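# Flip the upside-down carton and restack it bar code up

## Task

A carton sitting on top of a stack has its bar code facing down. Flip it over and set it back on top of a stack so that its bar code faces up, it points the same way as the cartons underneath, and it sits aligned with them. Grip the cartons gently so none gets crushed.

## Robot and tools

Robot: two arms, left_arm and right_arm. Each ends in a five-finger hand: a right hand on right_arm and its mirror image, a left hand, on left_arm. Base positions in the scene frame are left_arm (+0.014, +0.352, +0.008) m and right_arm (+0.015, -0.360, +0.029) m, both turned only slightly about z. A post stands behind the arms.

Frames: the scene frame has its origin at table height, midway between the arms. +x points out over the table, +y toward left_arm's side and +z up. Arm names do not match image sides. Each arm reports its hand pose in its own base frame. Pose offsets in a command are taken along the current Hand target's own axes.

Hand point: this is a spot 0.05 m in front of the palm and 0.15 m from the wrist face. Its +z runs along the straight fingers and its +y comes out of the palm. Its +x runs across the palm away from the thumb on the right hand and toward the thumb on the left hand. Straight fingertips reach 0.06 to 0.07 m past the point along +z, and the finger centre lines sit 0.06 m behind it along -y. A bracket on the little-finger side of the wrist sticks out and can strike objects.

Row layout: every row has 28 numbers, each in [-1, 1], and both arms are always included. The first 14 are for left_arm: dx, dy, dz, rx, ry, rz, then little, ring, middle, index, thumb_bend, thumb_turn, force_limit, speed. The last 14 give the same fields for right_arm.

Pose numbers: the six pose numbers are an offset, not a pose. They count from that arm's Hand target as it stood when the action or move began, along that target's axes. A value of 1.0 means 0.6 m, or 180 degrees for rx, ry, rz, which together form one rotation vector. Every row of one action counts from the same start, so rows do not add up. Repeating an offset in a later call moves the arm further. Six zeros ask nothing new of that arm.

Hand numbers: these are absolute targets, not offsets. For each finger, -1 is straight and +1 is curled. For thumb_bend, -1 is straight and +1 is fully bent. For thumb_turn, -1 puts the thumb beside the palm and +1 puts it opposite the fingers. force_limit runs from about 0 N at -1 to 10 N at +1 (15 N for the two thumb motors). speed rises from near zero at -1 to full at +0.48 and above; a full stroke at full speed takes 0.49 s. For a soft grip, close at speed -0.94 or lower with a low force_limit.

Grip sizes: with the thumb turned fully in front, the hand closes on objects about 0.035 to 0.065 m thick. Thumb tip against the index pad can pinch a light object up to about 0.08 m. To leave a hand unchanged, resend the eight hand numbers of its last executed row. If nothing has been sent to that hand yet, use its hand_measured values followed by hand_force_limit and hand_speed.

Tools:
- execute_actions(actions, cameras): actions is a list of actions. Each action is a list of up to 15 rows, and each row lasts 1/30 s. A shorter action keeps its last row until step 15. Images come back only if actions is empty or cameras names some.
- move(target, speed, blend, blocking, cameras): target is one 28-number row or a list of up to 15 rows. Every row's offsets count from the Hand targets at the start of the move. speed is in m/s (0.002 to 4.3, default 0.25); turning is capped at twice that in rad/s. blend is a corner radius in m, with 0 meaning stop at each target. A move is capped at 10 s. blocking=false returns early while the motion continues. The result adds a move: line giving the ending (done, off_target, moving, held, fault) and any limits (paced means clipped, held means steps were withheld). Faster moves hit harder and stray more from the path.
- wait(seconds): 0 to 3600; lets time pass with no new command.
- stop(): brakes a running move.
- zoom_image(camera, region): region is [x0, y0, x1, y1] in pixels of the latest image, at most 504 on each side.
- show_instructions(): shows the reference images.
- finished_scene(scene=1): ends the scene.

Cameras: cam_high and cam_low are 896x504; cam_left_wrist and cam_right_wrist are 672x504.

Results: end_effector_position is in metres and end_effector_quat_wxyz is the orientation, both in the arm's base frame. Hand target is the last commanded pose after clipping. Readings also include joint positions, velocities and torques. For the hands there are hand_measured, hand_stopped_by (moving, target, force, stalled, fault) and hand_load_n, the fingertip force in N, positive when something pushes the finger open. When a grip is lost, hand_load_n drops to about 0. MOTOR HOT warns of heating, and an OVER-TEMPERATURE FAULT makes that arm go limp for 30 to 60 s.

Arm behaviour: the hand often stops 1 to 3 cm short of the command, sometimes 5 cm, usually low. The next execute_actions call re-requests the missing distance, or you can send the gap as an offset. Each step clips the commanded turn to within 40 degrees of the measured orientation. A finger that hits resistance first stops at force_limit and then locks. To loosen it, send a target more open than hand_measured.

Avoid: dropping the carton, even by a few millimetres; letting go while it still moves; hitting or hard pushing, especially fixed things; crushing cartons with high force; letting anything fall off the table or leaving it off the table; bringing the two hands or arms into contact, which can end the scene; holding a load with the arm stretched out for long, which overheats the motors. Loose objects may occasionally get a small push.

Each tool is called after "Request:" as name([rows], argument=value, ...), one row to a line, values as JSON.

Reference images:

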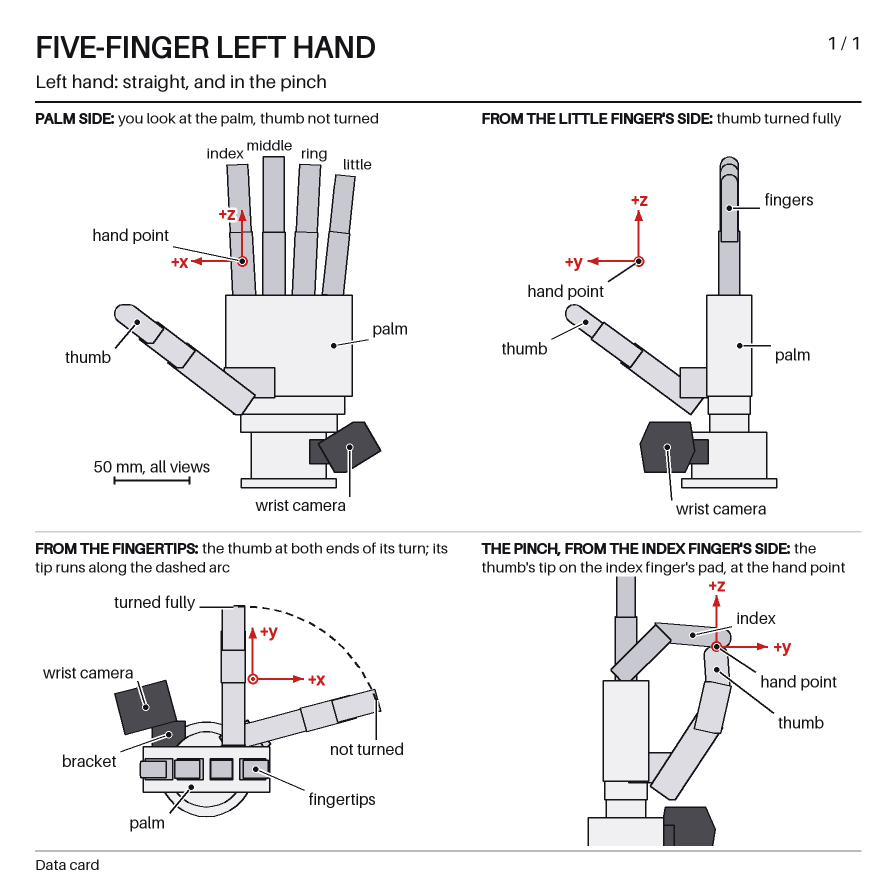

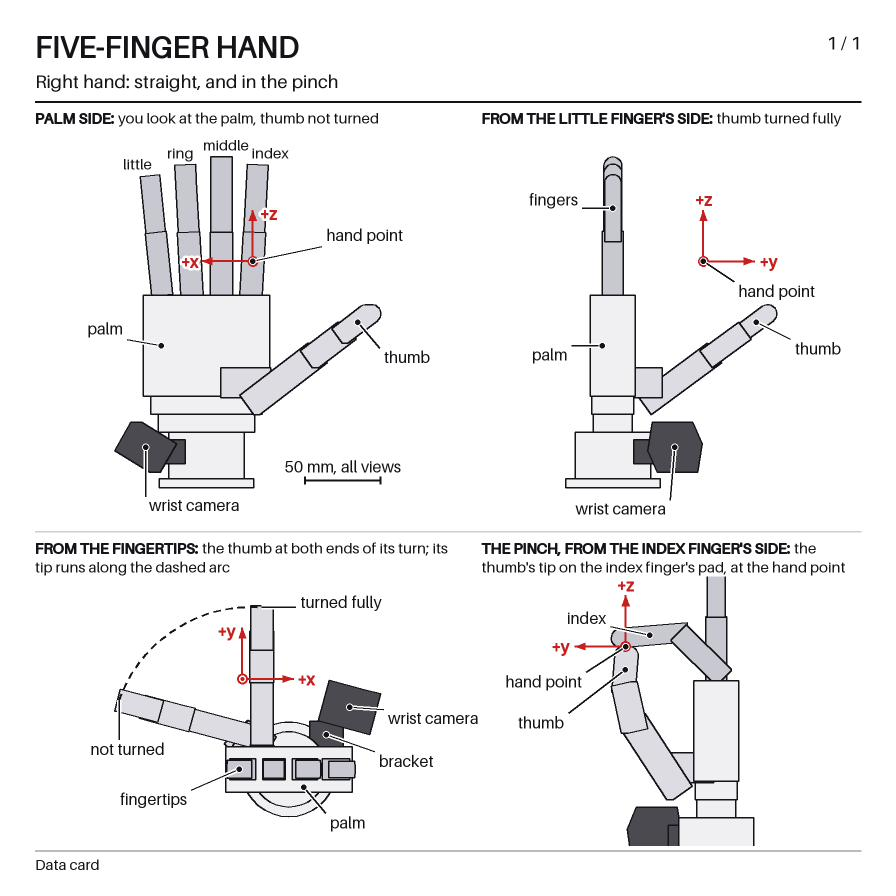

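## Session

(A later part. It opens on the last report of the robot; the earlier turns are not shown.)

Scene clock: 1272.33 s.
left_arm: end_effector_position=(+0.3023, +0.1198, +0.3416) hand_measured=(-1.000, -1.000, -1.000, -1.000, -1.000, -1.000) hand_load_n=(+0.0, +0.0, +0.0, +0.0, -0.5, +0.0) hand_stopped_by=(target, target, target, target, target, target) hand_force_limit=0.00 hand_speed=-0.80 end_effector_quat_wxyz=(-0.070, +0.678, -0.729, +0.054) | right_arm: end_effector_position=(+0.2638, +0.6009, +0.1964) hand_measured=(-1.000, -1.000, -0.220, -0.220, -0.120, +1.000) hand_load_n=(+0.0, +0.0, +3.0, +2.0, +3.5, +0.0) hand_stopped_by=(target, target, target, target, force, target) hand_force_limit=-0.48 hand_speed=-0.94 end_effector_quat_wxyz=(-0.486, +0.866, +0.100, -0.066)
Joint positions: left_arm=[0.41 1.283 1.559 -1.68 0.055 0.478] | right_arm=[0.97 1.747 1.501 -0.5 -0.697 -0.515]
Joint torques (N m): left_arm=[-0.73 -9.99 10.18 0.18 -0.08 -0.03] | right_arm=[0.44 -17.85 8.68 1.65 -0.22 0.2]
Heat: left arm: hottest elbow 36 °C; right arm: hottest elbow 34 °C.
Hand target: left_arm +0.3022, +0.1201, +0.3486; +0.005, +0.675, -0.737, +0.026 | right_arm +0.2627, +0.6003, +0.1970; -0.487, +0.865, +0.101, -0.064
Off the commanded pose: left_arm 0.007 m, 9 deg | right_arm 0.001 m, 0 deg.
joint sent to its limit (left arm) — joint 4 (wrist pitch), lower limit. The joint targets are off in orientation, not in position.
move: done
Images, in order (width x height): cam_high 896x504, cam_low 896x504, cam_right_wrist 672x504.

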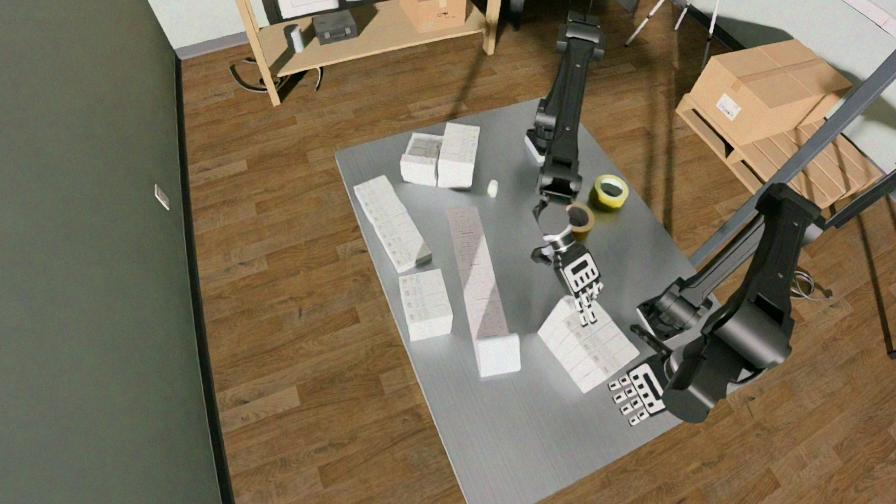

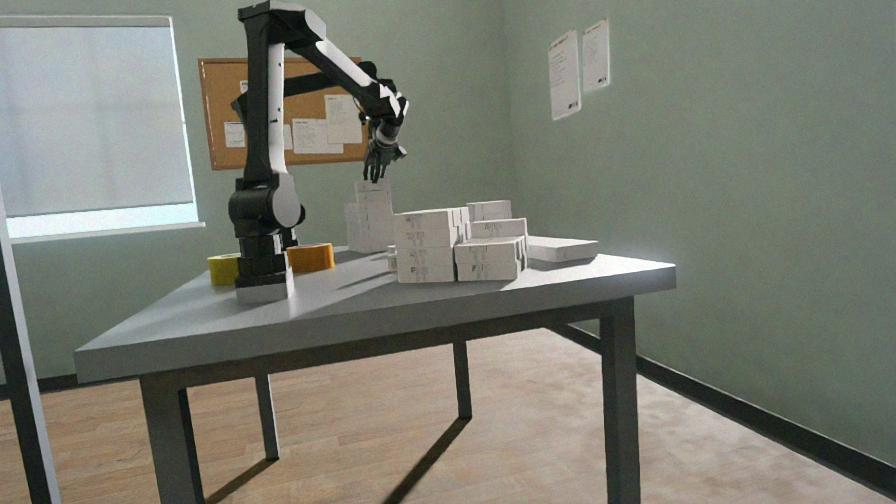

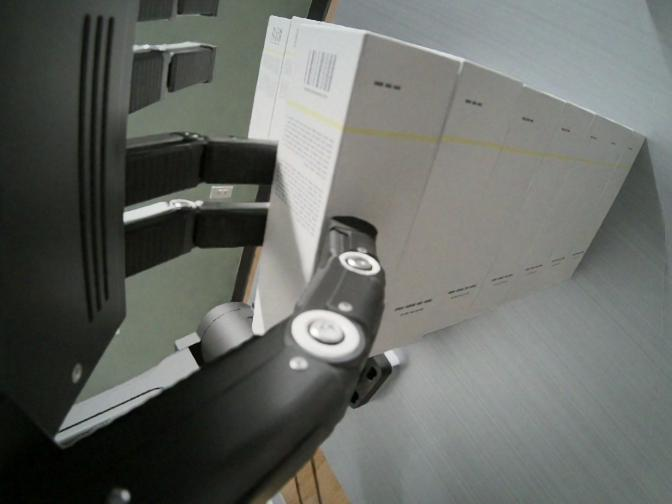

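Request:
move(target=[0,0,0,0,0,0,-1,-1,-1,-1,-1,-1,0,-0.8,0,0.0043,0.0025,0,0,0,-1,-1,-0.22,-0.22,0.1,1,-0.48,-0.94], speed=0.03, cameras=["cam_right_wrist", "cam_low"])

Request:
zoom_image(camera="cam_right_wrist", region=[330, 10, 490, 130])

Request:
zoom_image(camera="cam_low", region=[350, 165, 405, 206])

Scene clock: 1274.90 s.
left_arm: end_effector_position=(+0.3023, +0.1198, +0.3416) hand_measured=(-1.000, -1.000, -1.000, -1.000, -1.000, -1.000) hand_load_n=(+0.0, +0.0, +0.0, +0.0, +0.0, +0.0) hand_stopped_by=(target, target, target, target, target, target) hand_force_limit=0.00 hand_speed=-0.80 end_effector_quat_wxyz=(-0.070, +0.678, -0.729, +0.054) | right_arm: end_effector_position=(+0.2638, +0.6010, +0.1959) hand_measured=(-1.000, -1.000, -0.220, -0.220, -0.120, +1.000) hand_load_n=(+0.0, +0.0, +3.0, +2.0, +3.5, +0.0) hand_stopped_by=(target, target, target, target, force, target) hand_force_limit=-0.48 hand_speed=-0.94 end_effector_quat_wxyz=(-0.487, +0.865, +0.101, -0.065)
Joint positions: left_arm=[0.41 1.283 1.559 -1.68 0.055 0.478] | right_arm=[0.97 1.746 1.496 -0.492 -0.698 -0.515]
Joint torques (N m): left_arm=[-0.73 -9.88 10.17 0.17 -0.08 -0.03] | right_arm=[0.5 -17.61 8.54 1.65 -0.22 0.2]
Heat: left arm: hottest elbow 36 °C; right arm: hottest elbow 34 °C.
Hand target: left_arm +0.3022, +0.1201, +0.3486; +0.005, +0.675, -0.737, +0.026 | right_arm +0.2627, +0.6002, +0.1938; -0.487, +0.865, +0.101, -0.064
Off the commanded pose: left_arm 0.007 m, 9 deg | right_arm 0.002 m, 0 deg.
joint sent to its limit (left arm) — joint 4 (wrist pitch), lower limit. The joint targets are off in orientation, not in position.
move: done
Images, in order (width x height): cam_low 896x504, cam_right_wrist 672x504.

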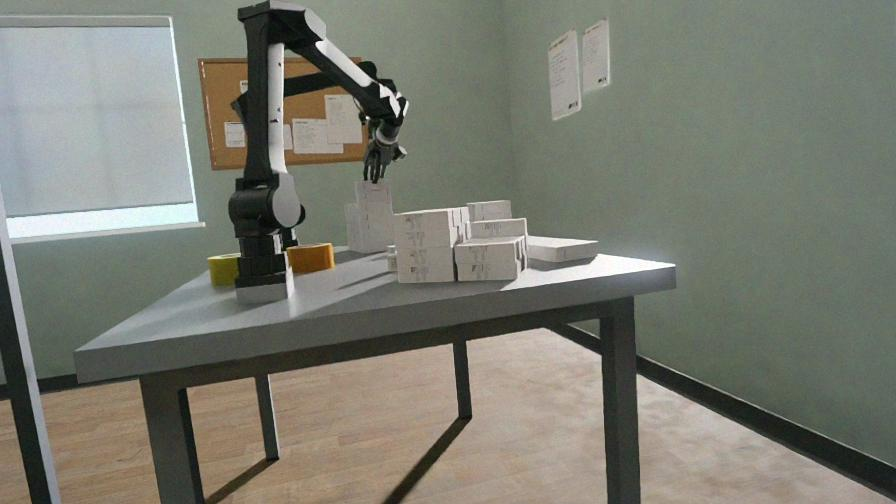

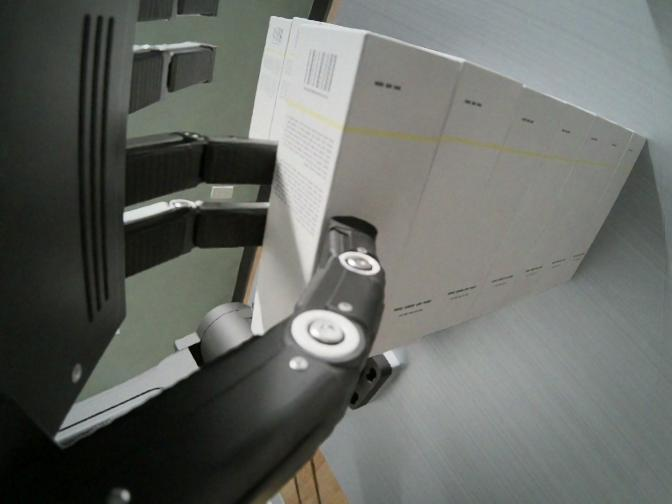

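Scaled by 3.150 from the camera's image (finer frame: 960x720).

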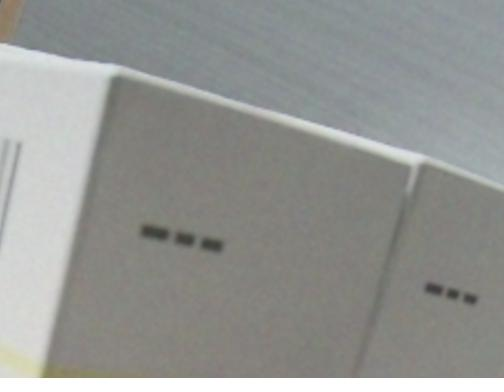

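Scaled by 9.164 from the camera's image (finer frame: 1280x720).

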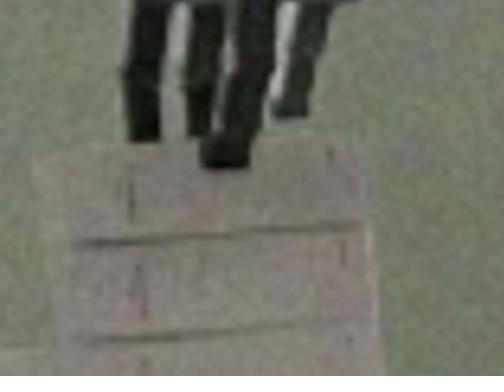

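Request:
move(target=[0,0,0,0,0,0,-1,-1,-1,-1,-1,-1,0,-0.8,0,-0.0029,-0.0017,0,0,0,-1,-1,-0.22,-0.22,0.1,1,-0.48,-0.94], speed=0.03)

Request:
move(target=[0,0,0,0,0,0,-1,-1,-1,-1,-1,-1,0,-0.8,0,0,0,0,0,0,-1,-1,-0.26,-0.26,-0.18,1,-0.48,-0.94], speed=0.03, cameras=["cam_right_wrist", "cam_low"])

Scene clock: 1279.70 s.
left_arm: end_effector_position=(+0.3023, +0.1198, +0.3416) hand_measured=(-1.000, -1.000, -1.000, -1.000, -1.000, -1.000) hand_load_n=(-0.5, +0.0, +0.0, +0.0, +0.0, +0.0) hand_stopped_by=(target, target, target, target, target, target) hand_force_limit=0.00 hand_speed=-0.80 end_effector_quat_wxyz=(-0.070, +0.678, -0.729, +0.054) | right_arm: end_effector_position=(+0.2639, +0.6011, +0.1961) hand_measured=(-1.000, -1.000, -0.220, -0.220, -0.120, +1.000) hand_load_n=(+0.0, +0.0, +3.0, +1.5, +3.5, +0.0) hand_stopped_by=(target, target, target, target, force, target) hand_force_limit=-0.48 hand_speed=-0.94 end_effector_quat_wxyz=(-0.487, +0.865, +0.101, -0.065)
Joint positions: left_arm=[0.41 1.283 1.559 -1.68 0.055 0.478] | right_arm=[0.97 1.745 1.496 -0.491 -0.698 -0.515]
Joint torques (N m): left_arm=[-0.85 -9.88 10.15 0.2 -0.07 -0.03] | right_arm=[0.5 -17.61 8.92 1.43 -0.21 0.2]
Heat: left arm: hottest elbow 36 °C; right arm: hottest elbow 33 °C.
Hand target: left_arm +0.3022, +0.1201, +0.3486; +0.005, +0.675, -0.737, +0.026 | right_arm +0.2627, +0.6003, +0.1960; -0.487, +0.865, +0.101, -0.064
Off the commanded pose: left_arm 0.007 m, 9 deg | right_arm 0.001 m, 0 deg.
joint sent to its limit (left arm) — joint 4 (wrist pitch), lower limit. The joint targets are off in orientation, not in position.
move: done

Scene clock: 1280.63 s.
left_arm: end_effector_position=(+0.3023, +0.1198, +0.3416) hand_measured=(-1.000, -1.000, -1.000, -1.000, -1.000, -1.000) hand_load_n=(+0.0, +0.0, +0.0, -0.5, +0.0, +0.0) hand_stopped_by=(target, target, target, target, target, target) hand_force_limit=0.00 hand_speed=-0.80 end_effector_quat_wxyz=(-0.070, +0.678, -0.729, +0.054) | right_arm: end_effector_position=(+0.2619, +0.5982, +0.1905) hand_measured=(-1.000, -1.000, -0.260, -0.260, -0.180, +1.000) hand_load_n=(+0.0, +0.0, +0.0, +0.0, +0.0, +0.0) hand_stopped_by=(target, target, target, target, target, target) hand_force_limit=-0.48 hand_speed=-0.94 end_effector_quat_wxyz=(-0.484, +0.867, +0.099, -0.068)
Joint positions: left_arm=[0.41 1.283 1.559 -1.68 0.055 0.478] | right_arm=[0.97 1.745 1.485 -0.491 -0.698 -0.515]
Joint torques (N m): left_arm=[-0.91 -9.82 10.15 0.2 -0.07 -0.02] | right_arm=[0.5 -17.67 9.85 1.44 -0.22 0.2]
Heat: left arm: hottest elbow 36 °C; right arm: hottest elbow 33 °C.
Hand target: left_arm +0.3022, +0.1201, +0.3486; +0.005, +0.675, -0.737, +0.026 | right_arm +0.2627, +0.6003, +0.1960; -0.487, +0.865, +0.101, -0.064
Off the commanded pose: left_arm 0.007 m, 9 deg | right_arm 0.006 m, 1 deg.
joint sent to its limit (left arm) — joint 4 (wrist pitch), lower limit. The joint targets are off in orientation, not in position.
move: done
Images, in order (width x height): cam_low 896x504, cam_right_wrist 672x504.

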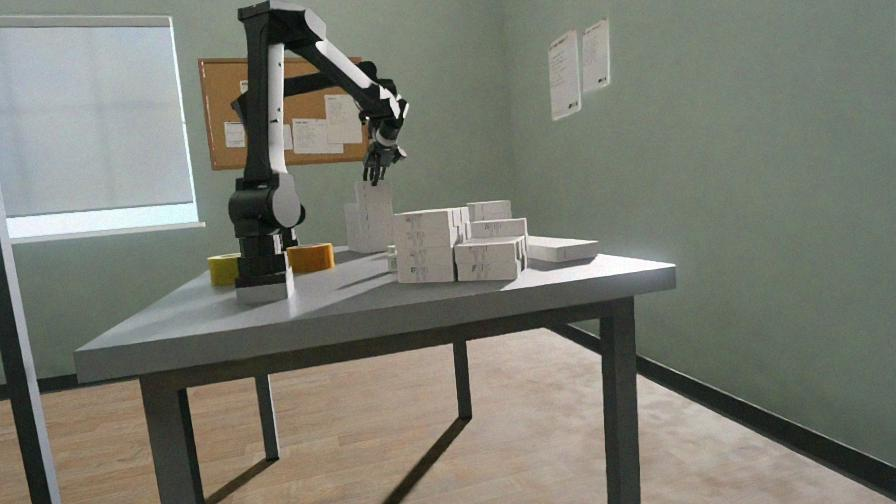

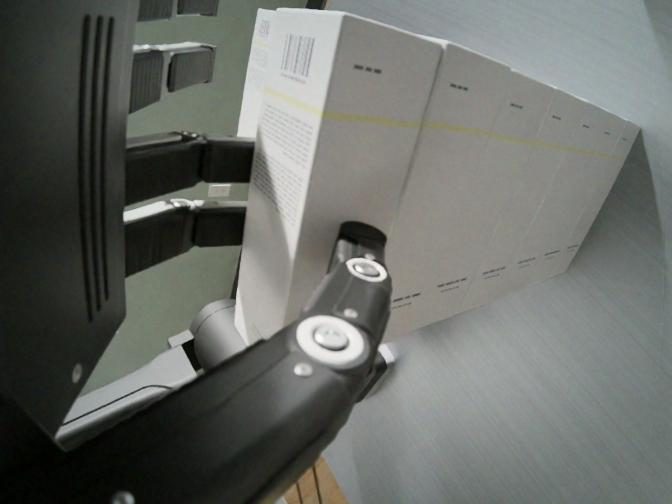

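Request:
move(target=[0,0,0,0,0,0,-1,-1,-1,-1,-1,-1,0,-0.8,0,0,0,0,0,0,-1,-1,-0.4,-0.4,-0.4,1,-0.48,-0.9], speed=0.03, cameras=["all"])

Request:
zoom_image(camera="cam_low", region=[350, 165, 405, 206])

Scene clock: 1284.90 s.
left_arm: end_effector_position=(+0.3023, +0.1198, +0.3416) hand_measured=(-1.000, -1.000, -1.000, -1.000, -1.000, -1.000) hand_load_n=(+0.0, +0.0, +0.0, +0.5, +0.0, +0.0) hand_stopped_by=(target, target, target, target, target, target) hand_force_limit=0.00 hand_speed=-0.80 end_effector_quat_wxyz=(-0.070, +0.678, -0.729, +0.054) | right_arm: end_effector_position=(+0.2619, +0.5982, +0.1905) hand_measured=(-1.000, -1.000, -0.400, -0.400, -0.400, +1.000) hand_load_n=(+0.0, +0.0, +0.0, -0.5, +0.5, +0.0) hand_stopped_by=(target, target, target, target, target, target) hand_force_limit=-0.48 hand_speed=-0.90 end_effector_quat_wxyz=(-0.484, +0.867, +0.099, -0.068)
Joint positions: left_arm=[0.41 1.283 1.559 -1.68 0.055 0.478] | right_arm=[0.97 1.745 1.485 -0.491 -0.698 -0.515]
Joint torques (N m): left_arm=[-0.85 -9.88 10.18 0.21 -0.07 -0.02] | right_arm=[0.32 -17.79 9.85 1.44 -0.23 0.2]
Heat: left arm: hottest elbow 36 °C; right arm: hottest elbow 33 °C.
Hand target: left_arm +0.3022, +0.1201, +0.3486; +0.005, +0.675, -0.737, +0.026 | right_arm +0.2627, +0.6003, +0.1960; -0.487, +0.865, +0.101, -0.064
Off the commanded pose: left_arm 0.007 m, 9 deg | right_arm 0.006 m, 1 deg.
joint sent to its limit (left arm) — joint 4 (wrist pitch), lower limit. The joint targets are off in orientation, not in position.
move: done

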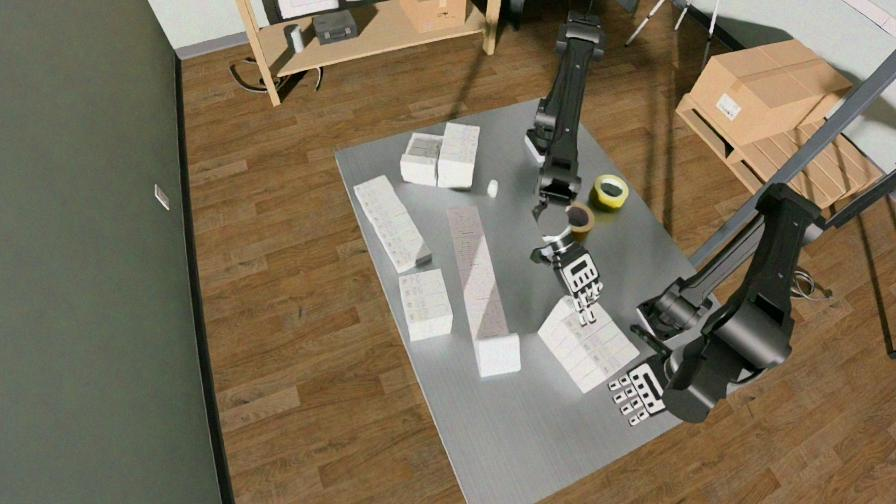

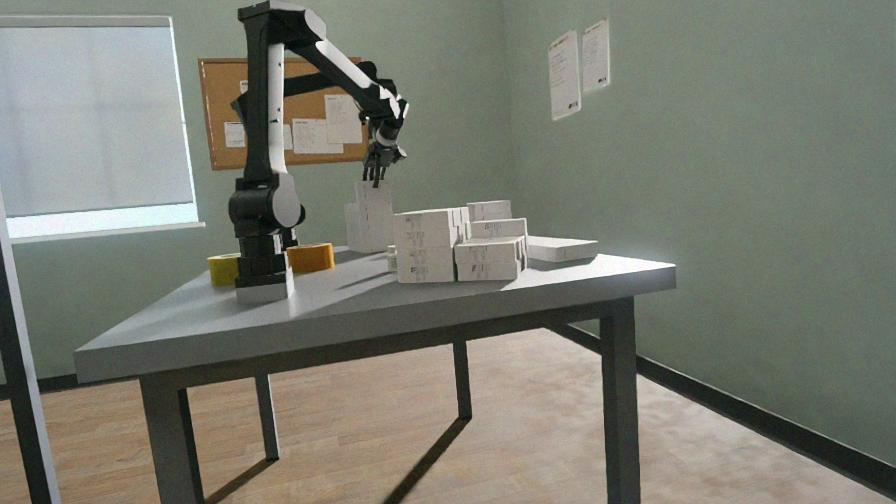

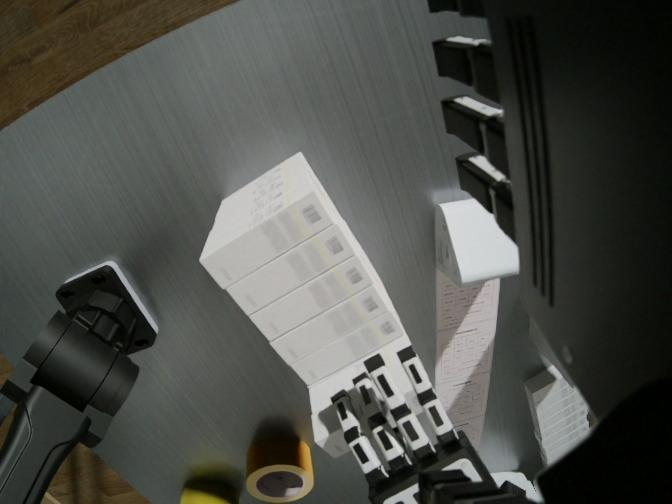

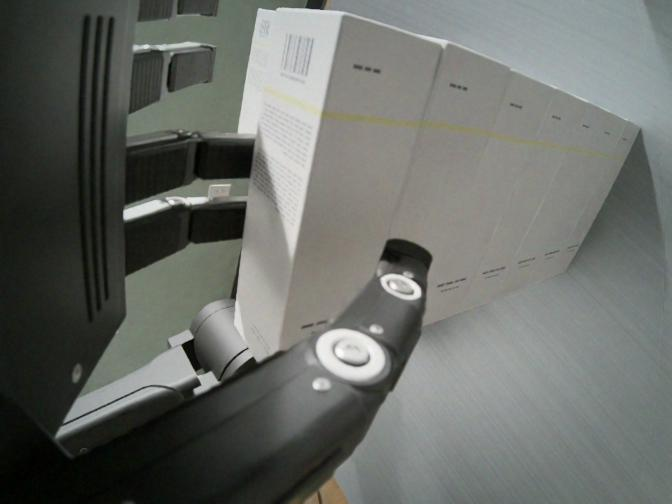

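Scaled by 9.164 from the camera's image (finer frame: 1280x720).

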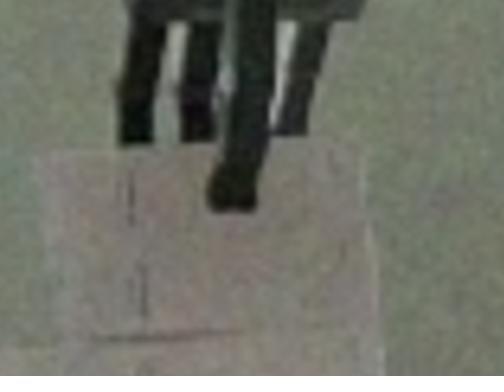

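Request:
zoom_image(camera="cam_right_wrist", region=[230, 0, 660, 370])

Request:
zoom_image(camera="cam_right_wrist", region=[390, 20, 530, 150])

Scaled by 1.172 from the camera's image (finer frame: 960x720).

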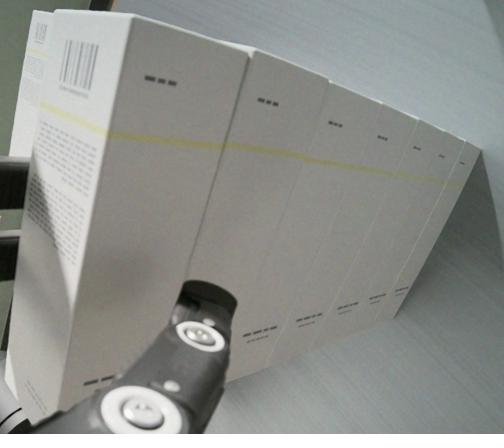

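Scaled by 3.600 from the camera's image (finer frame: 960x720).

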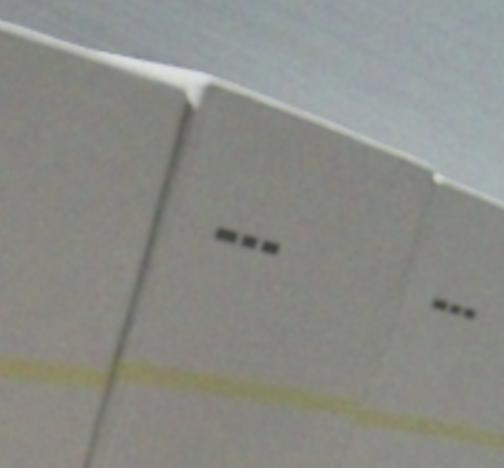

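Request:
move(target=[0,0,0,0,0,0,-1,-1,-1,-1,-1,-1,0,-0.8,0,0,0,0,0,0,-1,-1,-0.7,-0.7,-0.9,1,-0.48,-0.7], speed=0.03, cameras=["cam_right_wrist", "cam_low"])

Scene clock: 1291.77 s.
left_arm: end_effector_position=(+0.3023, +0.1198, +0.3416) hand_measured=(-1.000, -1.000, -1.000, -1.000, -1.000, -1.000) hand_load_n=(+0.0, -0.5, +0.0, +0.0, +0.0, +0.0) hand_stopped_by=(target, target, target, target, target, target) hand_force_limit=0.00 hand_speed=-0.80 end_effector_quat_wxyz=(-0.070, +0.678, -0.729, +0.054) | right_arm: end_effector_position=(+0.2619, +0.5982, +0.1905) hand_measured=(-1.000, -1.000, -0.700, -0.700, -0.900, +1.000) hand_load_n=(+0.0, +0.0, +0.0, +0.0, +0.0, +0.0) hand_stopped_by=(target, target, target, target, target, target) hand_force_limit=-0.48 hand_speed=-0.70 end_effector_quat_wxyz=(-0.484, +0.867, +0.099, -0.068)
Joint positions: left_arm=[0.41 1.283 1.559 -1.68 0.055 0.478] | right_arm=[0.97 1.745 1.485 -0.491 -0.698 -0.515]
Joint torques (N m): left_arm=[-0.85 -9.88 10.18 0.21 -0.08 -0.03] | right_arm=[0.32 -17.61 9.83 1.44 -0.21 0.19]
Heat: left arm: hottest elbow 36 °C; right arm: hottest elbow 33 °C.
Hand target: left_arm +0.3022, +0.1201, +0.3486; +0.005, +0.675, -0.737, +0.026 | right_arm +0.2627, +0.6003, +0.1960; -0.487, +0.865, +0.101, -0.064
Off the commanded pose: left_arm 0.007 m, 9 deg | right_arm 0.006 m, 1 deg.
joint sent to its limit (left arm) — joint 4 (wrist pitch), lower limit. The joint targets are off in orientation, not in position.
move: done
Images, in order (width x height): cam_low 896x504, cam_right_wrist 672x504.

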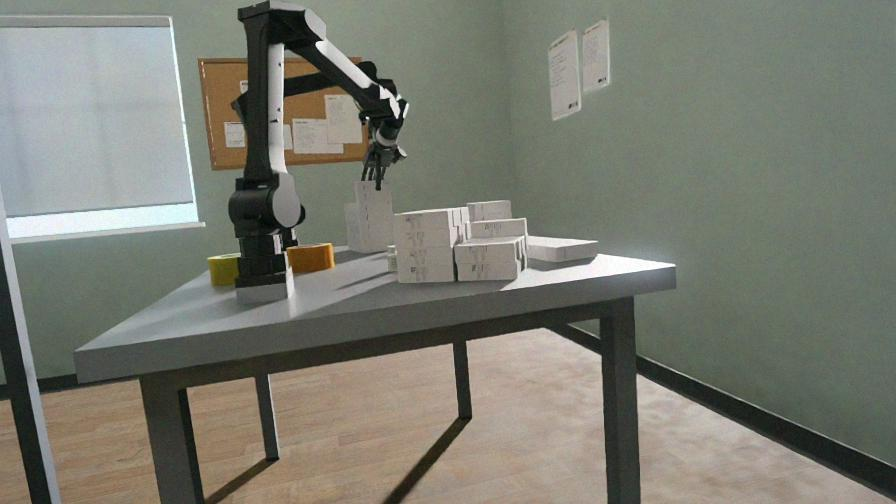

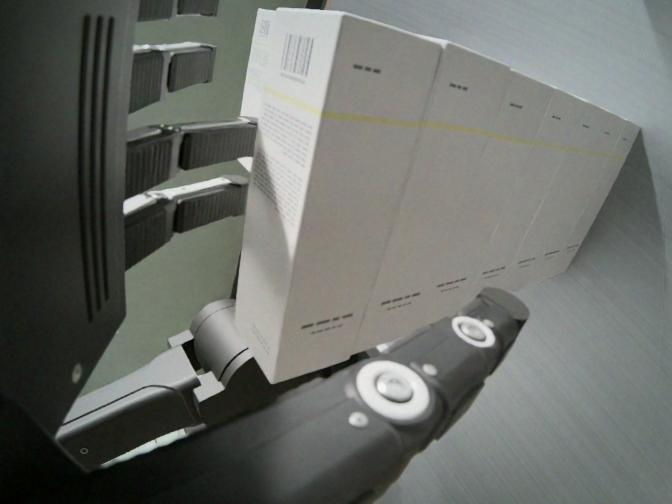

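Request:
move([
  [0,0,0,0,0,0,-1,-1,-1,-1,-1,-1,0,-0.8,-0.0008,-0.057,-0.0344,0,0,0,-1,-1,-0.7,-0.7,-0.9,1,-0.48,-0.7],
  [0,0,0,0,0,0,-1,-1,-1,-1,-1,-1,0,-0.8,-0.0025,-0.171,-0.1033,0,0,0,-1,-1,-0.7,-0.7,-0.9,1,-0.48,-0.7],
], speed=0.06, blend=0.01, cameras=["all"])

Scene clock: 1298.10 s.
left_arm: end_effector_position=(+0.3023, +0.1198, +0.3416) hand_measured=(-1.000, -1.000, -1.000, -1.000, -1.000, -1.000) hand_load_n=(+0.0, +0.0, +0.0, +0.0, +0.0, +0.0) hand_stopped_by=(target, target, target, target, target, target) hand_force_limit=0.00 hand_speed=-0.80 end_effector_quat_wxyz=(-0.070, +0.678, -0.729, +0.054) | right_arm: end_effector_position=(+0.2598, +0.5951, +0.2823) hand_measured=(-1.000, -1.000, -0.700, -0.700, -0.900, +1.000) hand_load_n=(+0.0, +0.0, +0.0, +0.0, +0.0, +0.5) hand_stopped_by=(target, target, target, target, target, target) hand_force_limit=-0.48 hand_speed=-0.70 end_effector_quat_wxyz=(-0.469, +0.875, +0.092, -0.080)
Joint positions: left_arm=[0.41 1.283 1.559 -1.68 0.055 0.478] | right_arm=[0.97 1.724 1.713 -0.784 -0.698 -0.515]
Joint torques (N m): left_arm=[-0.85 -9.93 10.18 0.2 -0.08 -0.02] | right_arm=[0.32 -18.9 13.75 0.95 -0.23 0.21]
Heat: left arm: hottest elbow 36 °C; right arm: hottest elbow 33 °C.
Hand target: left_arm +0.3022, +0.1201, +0.3486; +0.005, +0.675, -0.737, +0.026 | right_arm +0.2627, +0.6003, +0.3159; -0.487, +0.865, +0.101, -0.064
Off the commanded pose: left_arm 0.007 m, 9 deg | right_arm 0.034 m, 3 deg.
joint sent to its limit (left arm) — joint 4 (wrist pitch), lower limit. The joint targets are off in orientation, not in position.
move: off_target (right_arm)

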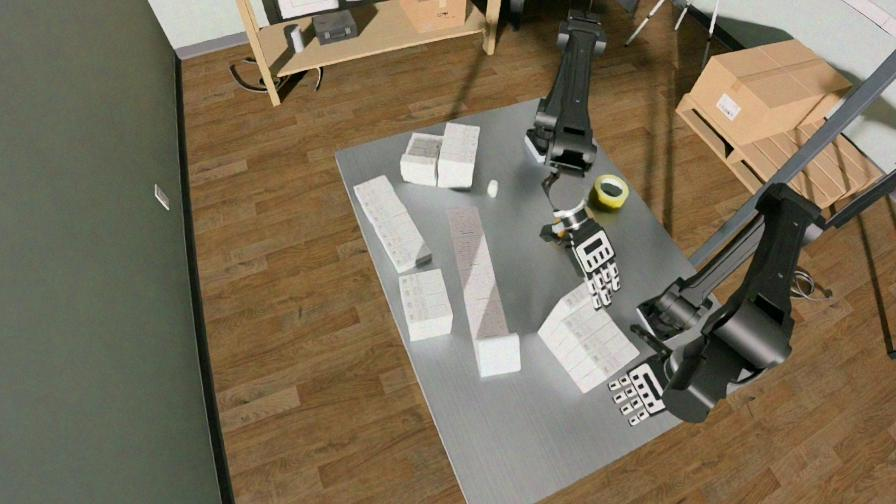

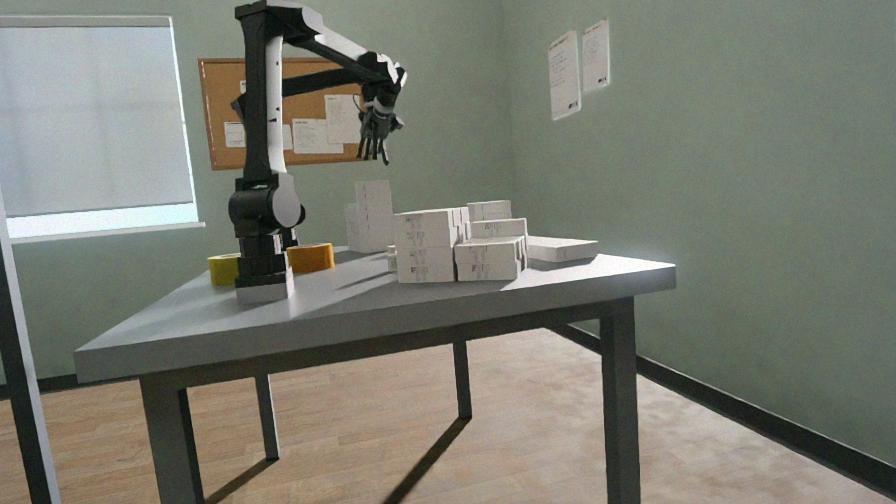

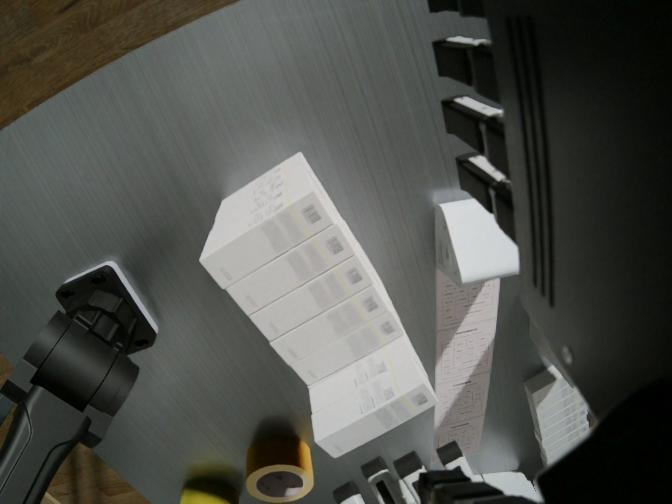

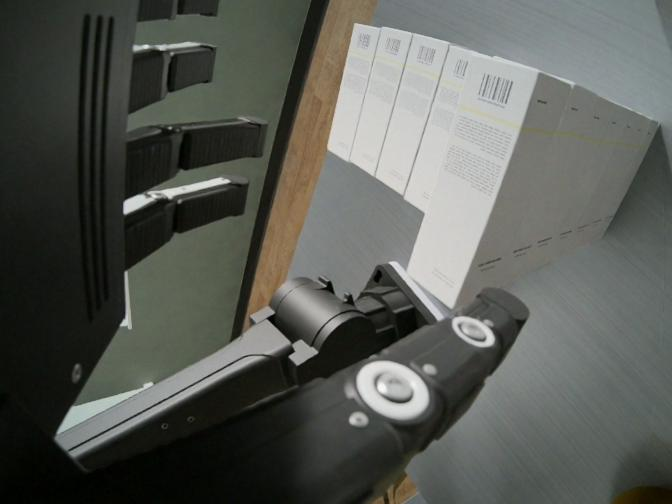

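Request:
zoom_image(camera="cam_left_wrist", region=[280, 310, 460, 470])

Request:
zoom_image(camera="cam_low", region=[340, 172, 410, 256])

Request:
zoom_image(camera="cam_right_wrist", region=[320, 10, 672, 320])

Request:
zoom_image(camera="cam_high", region=[530, 270, 650, 400])

Scaled by 2.800 from the camera's image (finer frame: 960x720).

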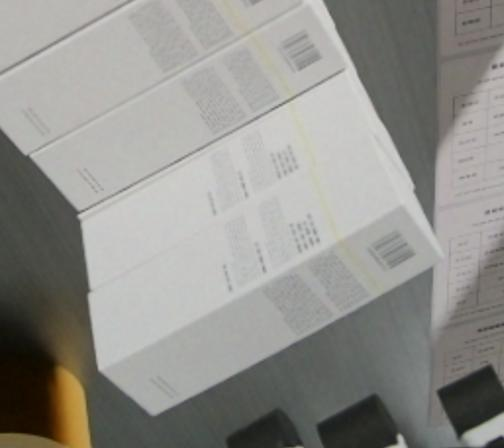

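Scaled by 6.000 from the camera's image (finer frame: 1280x720).

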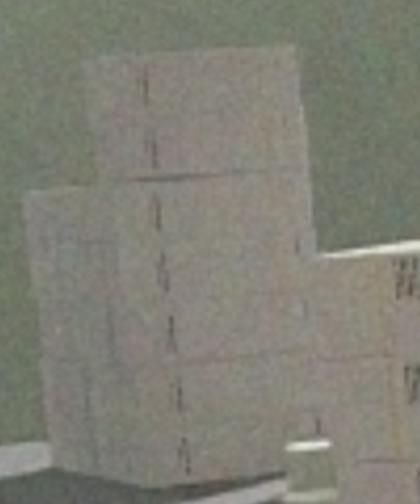

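Scaled by 1.432 from the camera's image (finer frame: 960x720).

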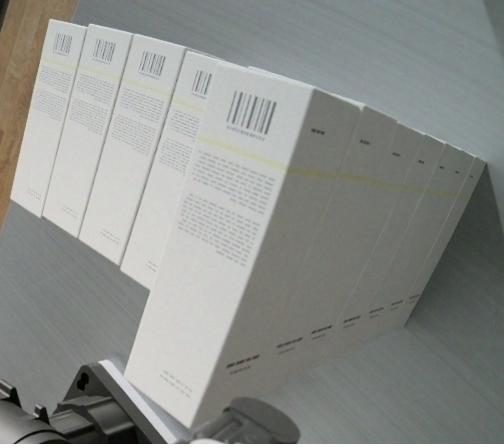

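Scaled by 3.877 from the camera's image (finer frame: 1280x720).

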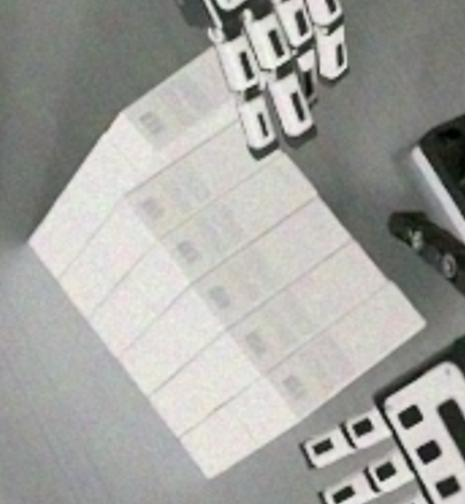

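Request:
move(target=[0,0,0,0,0,0,-1,-1,-1,-1,-1,-1,0,-0.8,-0.0718,0.1085,-0.2747,0,0,0,-1,-1,-0.7,-0.7,-0.9,1,-0.48,-0.7], speed=0.15, cameras=["cam_high", "cam_left_wrist", "cam_low"])

Scene clock: 1306.10 s.
left_arm: end_effector_position=(+0.3023, +0.1198, +0.3416) hand_measured=(-1.000, -1.000, -1.000, -1.000, -1.000, -1.000) hand_load_n=(+0.0, +0.0, +0.0, +0.0, +0.0, +0.0) hand_stopped_by=(target, target, target, target, target, target) hand_force_limit=0.00 hand_speed=-0.80 end_effector_quat_wxyz=(-0.070, +0.678, -0.729, +0.054) | right_arm: end_effector_position=(+0.2630, +0.4233, +0.3395) hand_measured=(-1.000, -1.000, -0.700, -0.700, -0.900, +1.000) hand_load_n=(+0.0, +0.0, +0.0, +0.0, +0.0, +0.0) hand_stopped_by=(target, target, target, target, target, target) hand_force_limit=-0.48 hand_speed=-0.70 end_effector_quat_wxyz=(-0.484, +0.867, +0.097, -0.069)
Joint positions: left_arm=[0.41 1.283 1.559 -1.68 0.055 0.478] | right_arm=[0.743 1.388 1.479 -1.005 -0.852 -0.744]
Joint torques (N m): left_arm=[-0.91 -9.88 10.15 0.2 -0.08 -0.03] | right_arm=[0.03 -12.69 9.88 0.81 -0.48 0.11]
Heat: left arm: hottest elbow 36 °C; right arm: hottest elbow 34 °C.
Hand target: left_arm +0.3022, +0.1201, +0.3486; +0.005, +0.675, -0.737, +0.026 | right_arm +0.2628, +0.4204, +0.3458; -0.487, +0.865, +0.101, -0.064
Off the commanded pose: left_arm 0.007 m, 9 deg | right_arm 0.007 m, 1 deg.
joint sent to its limit (left arm) — joint 4 (wrist pitch), lower limit. The joint targets are off in orientation, not in position.
move: done
Images, in order (width x height): cam_high 896x504, cam_low 896x504, cam_left_wrist 672x504.

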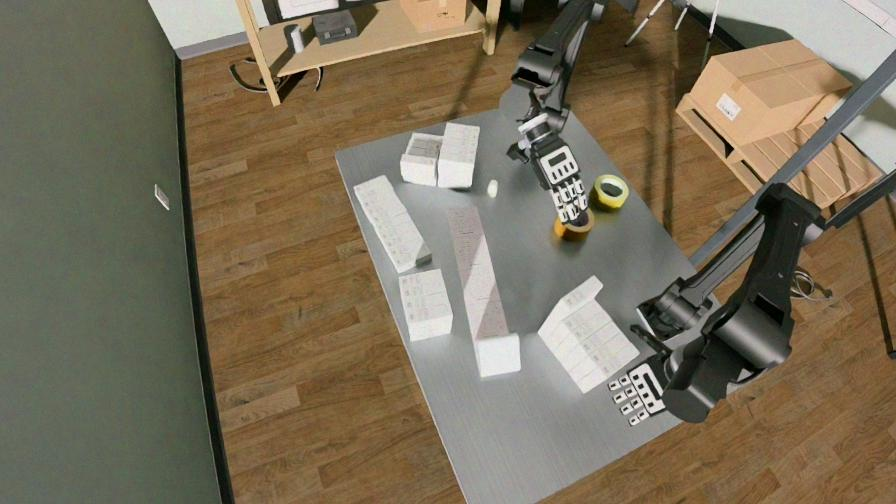

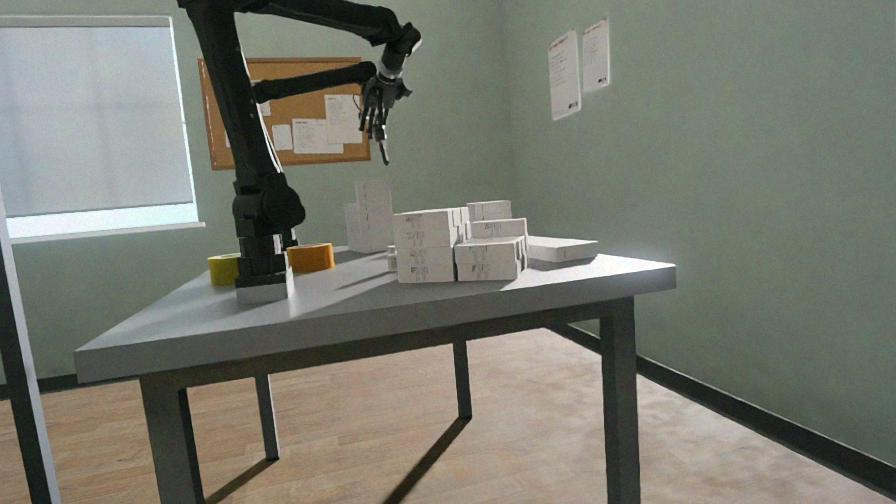

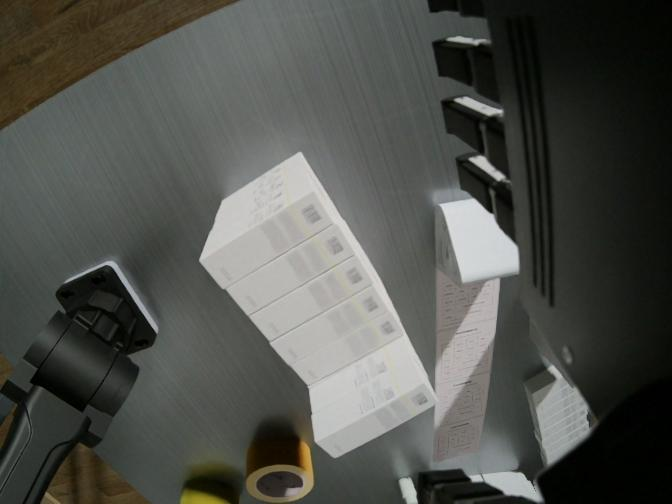

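Request:
finished_scene()

The scene is finished: the task was done.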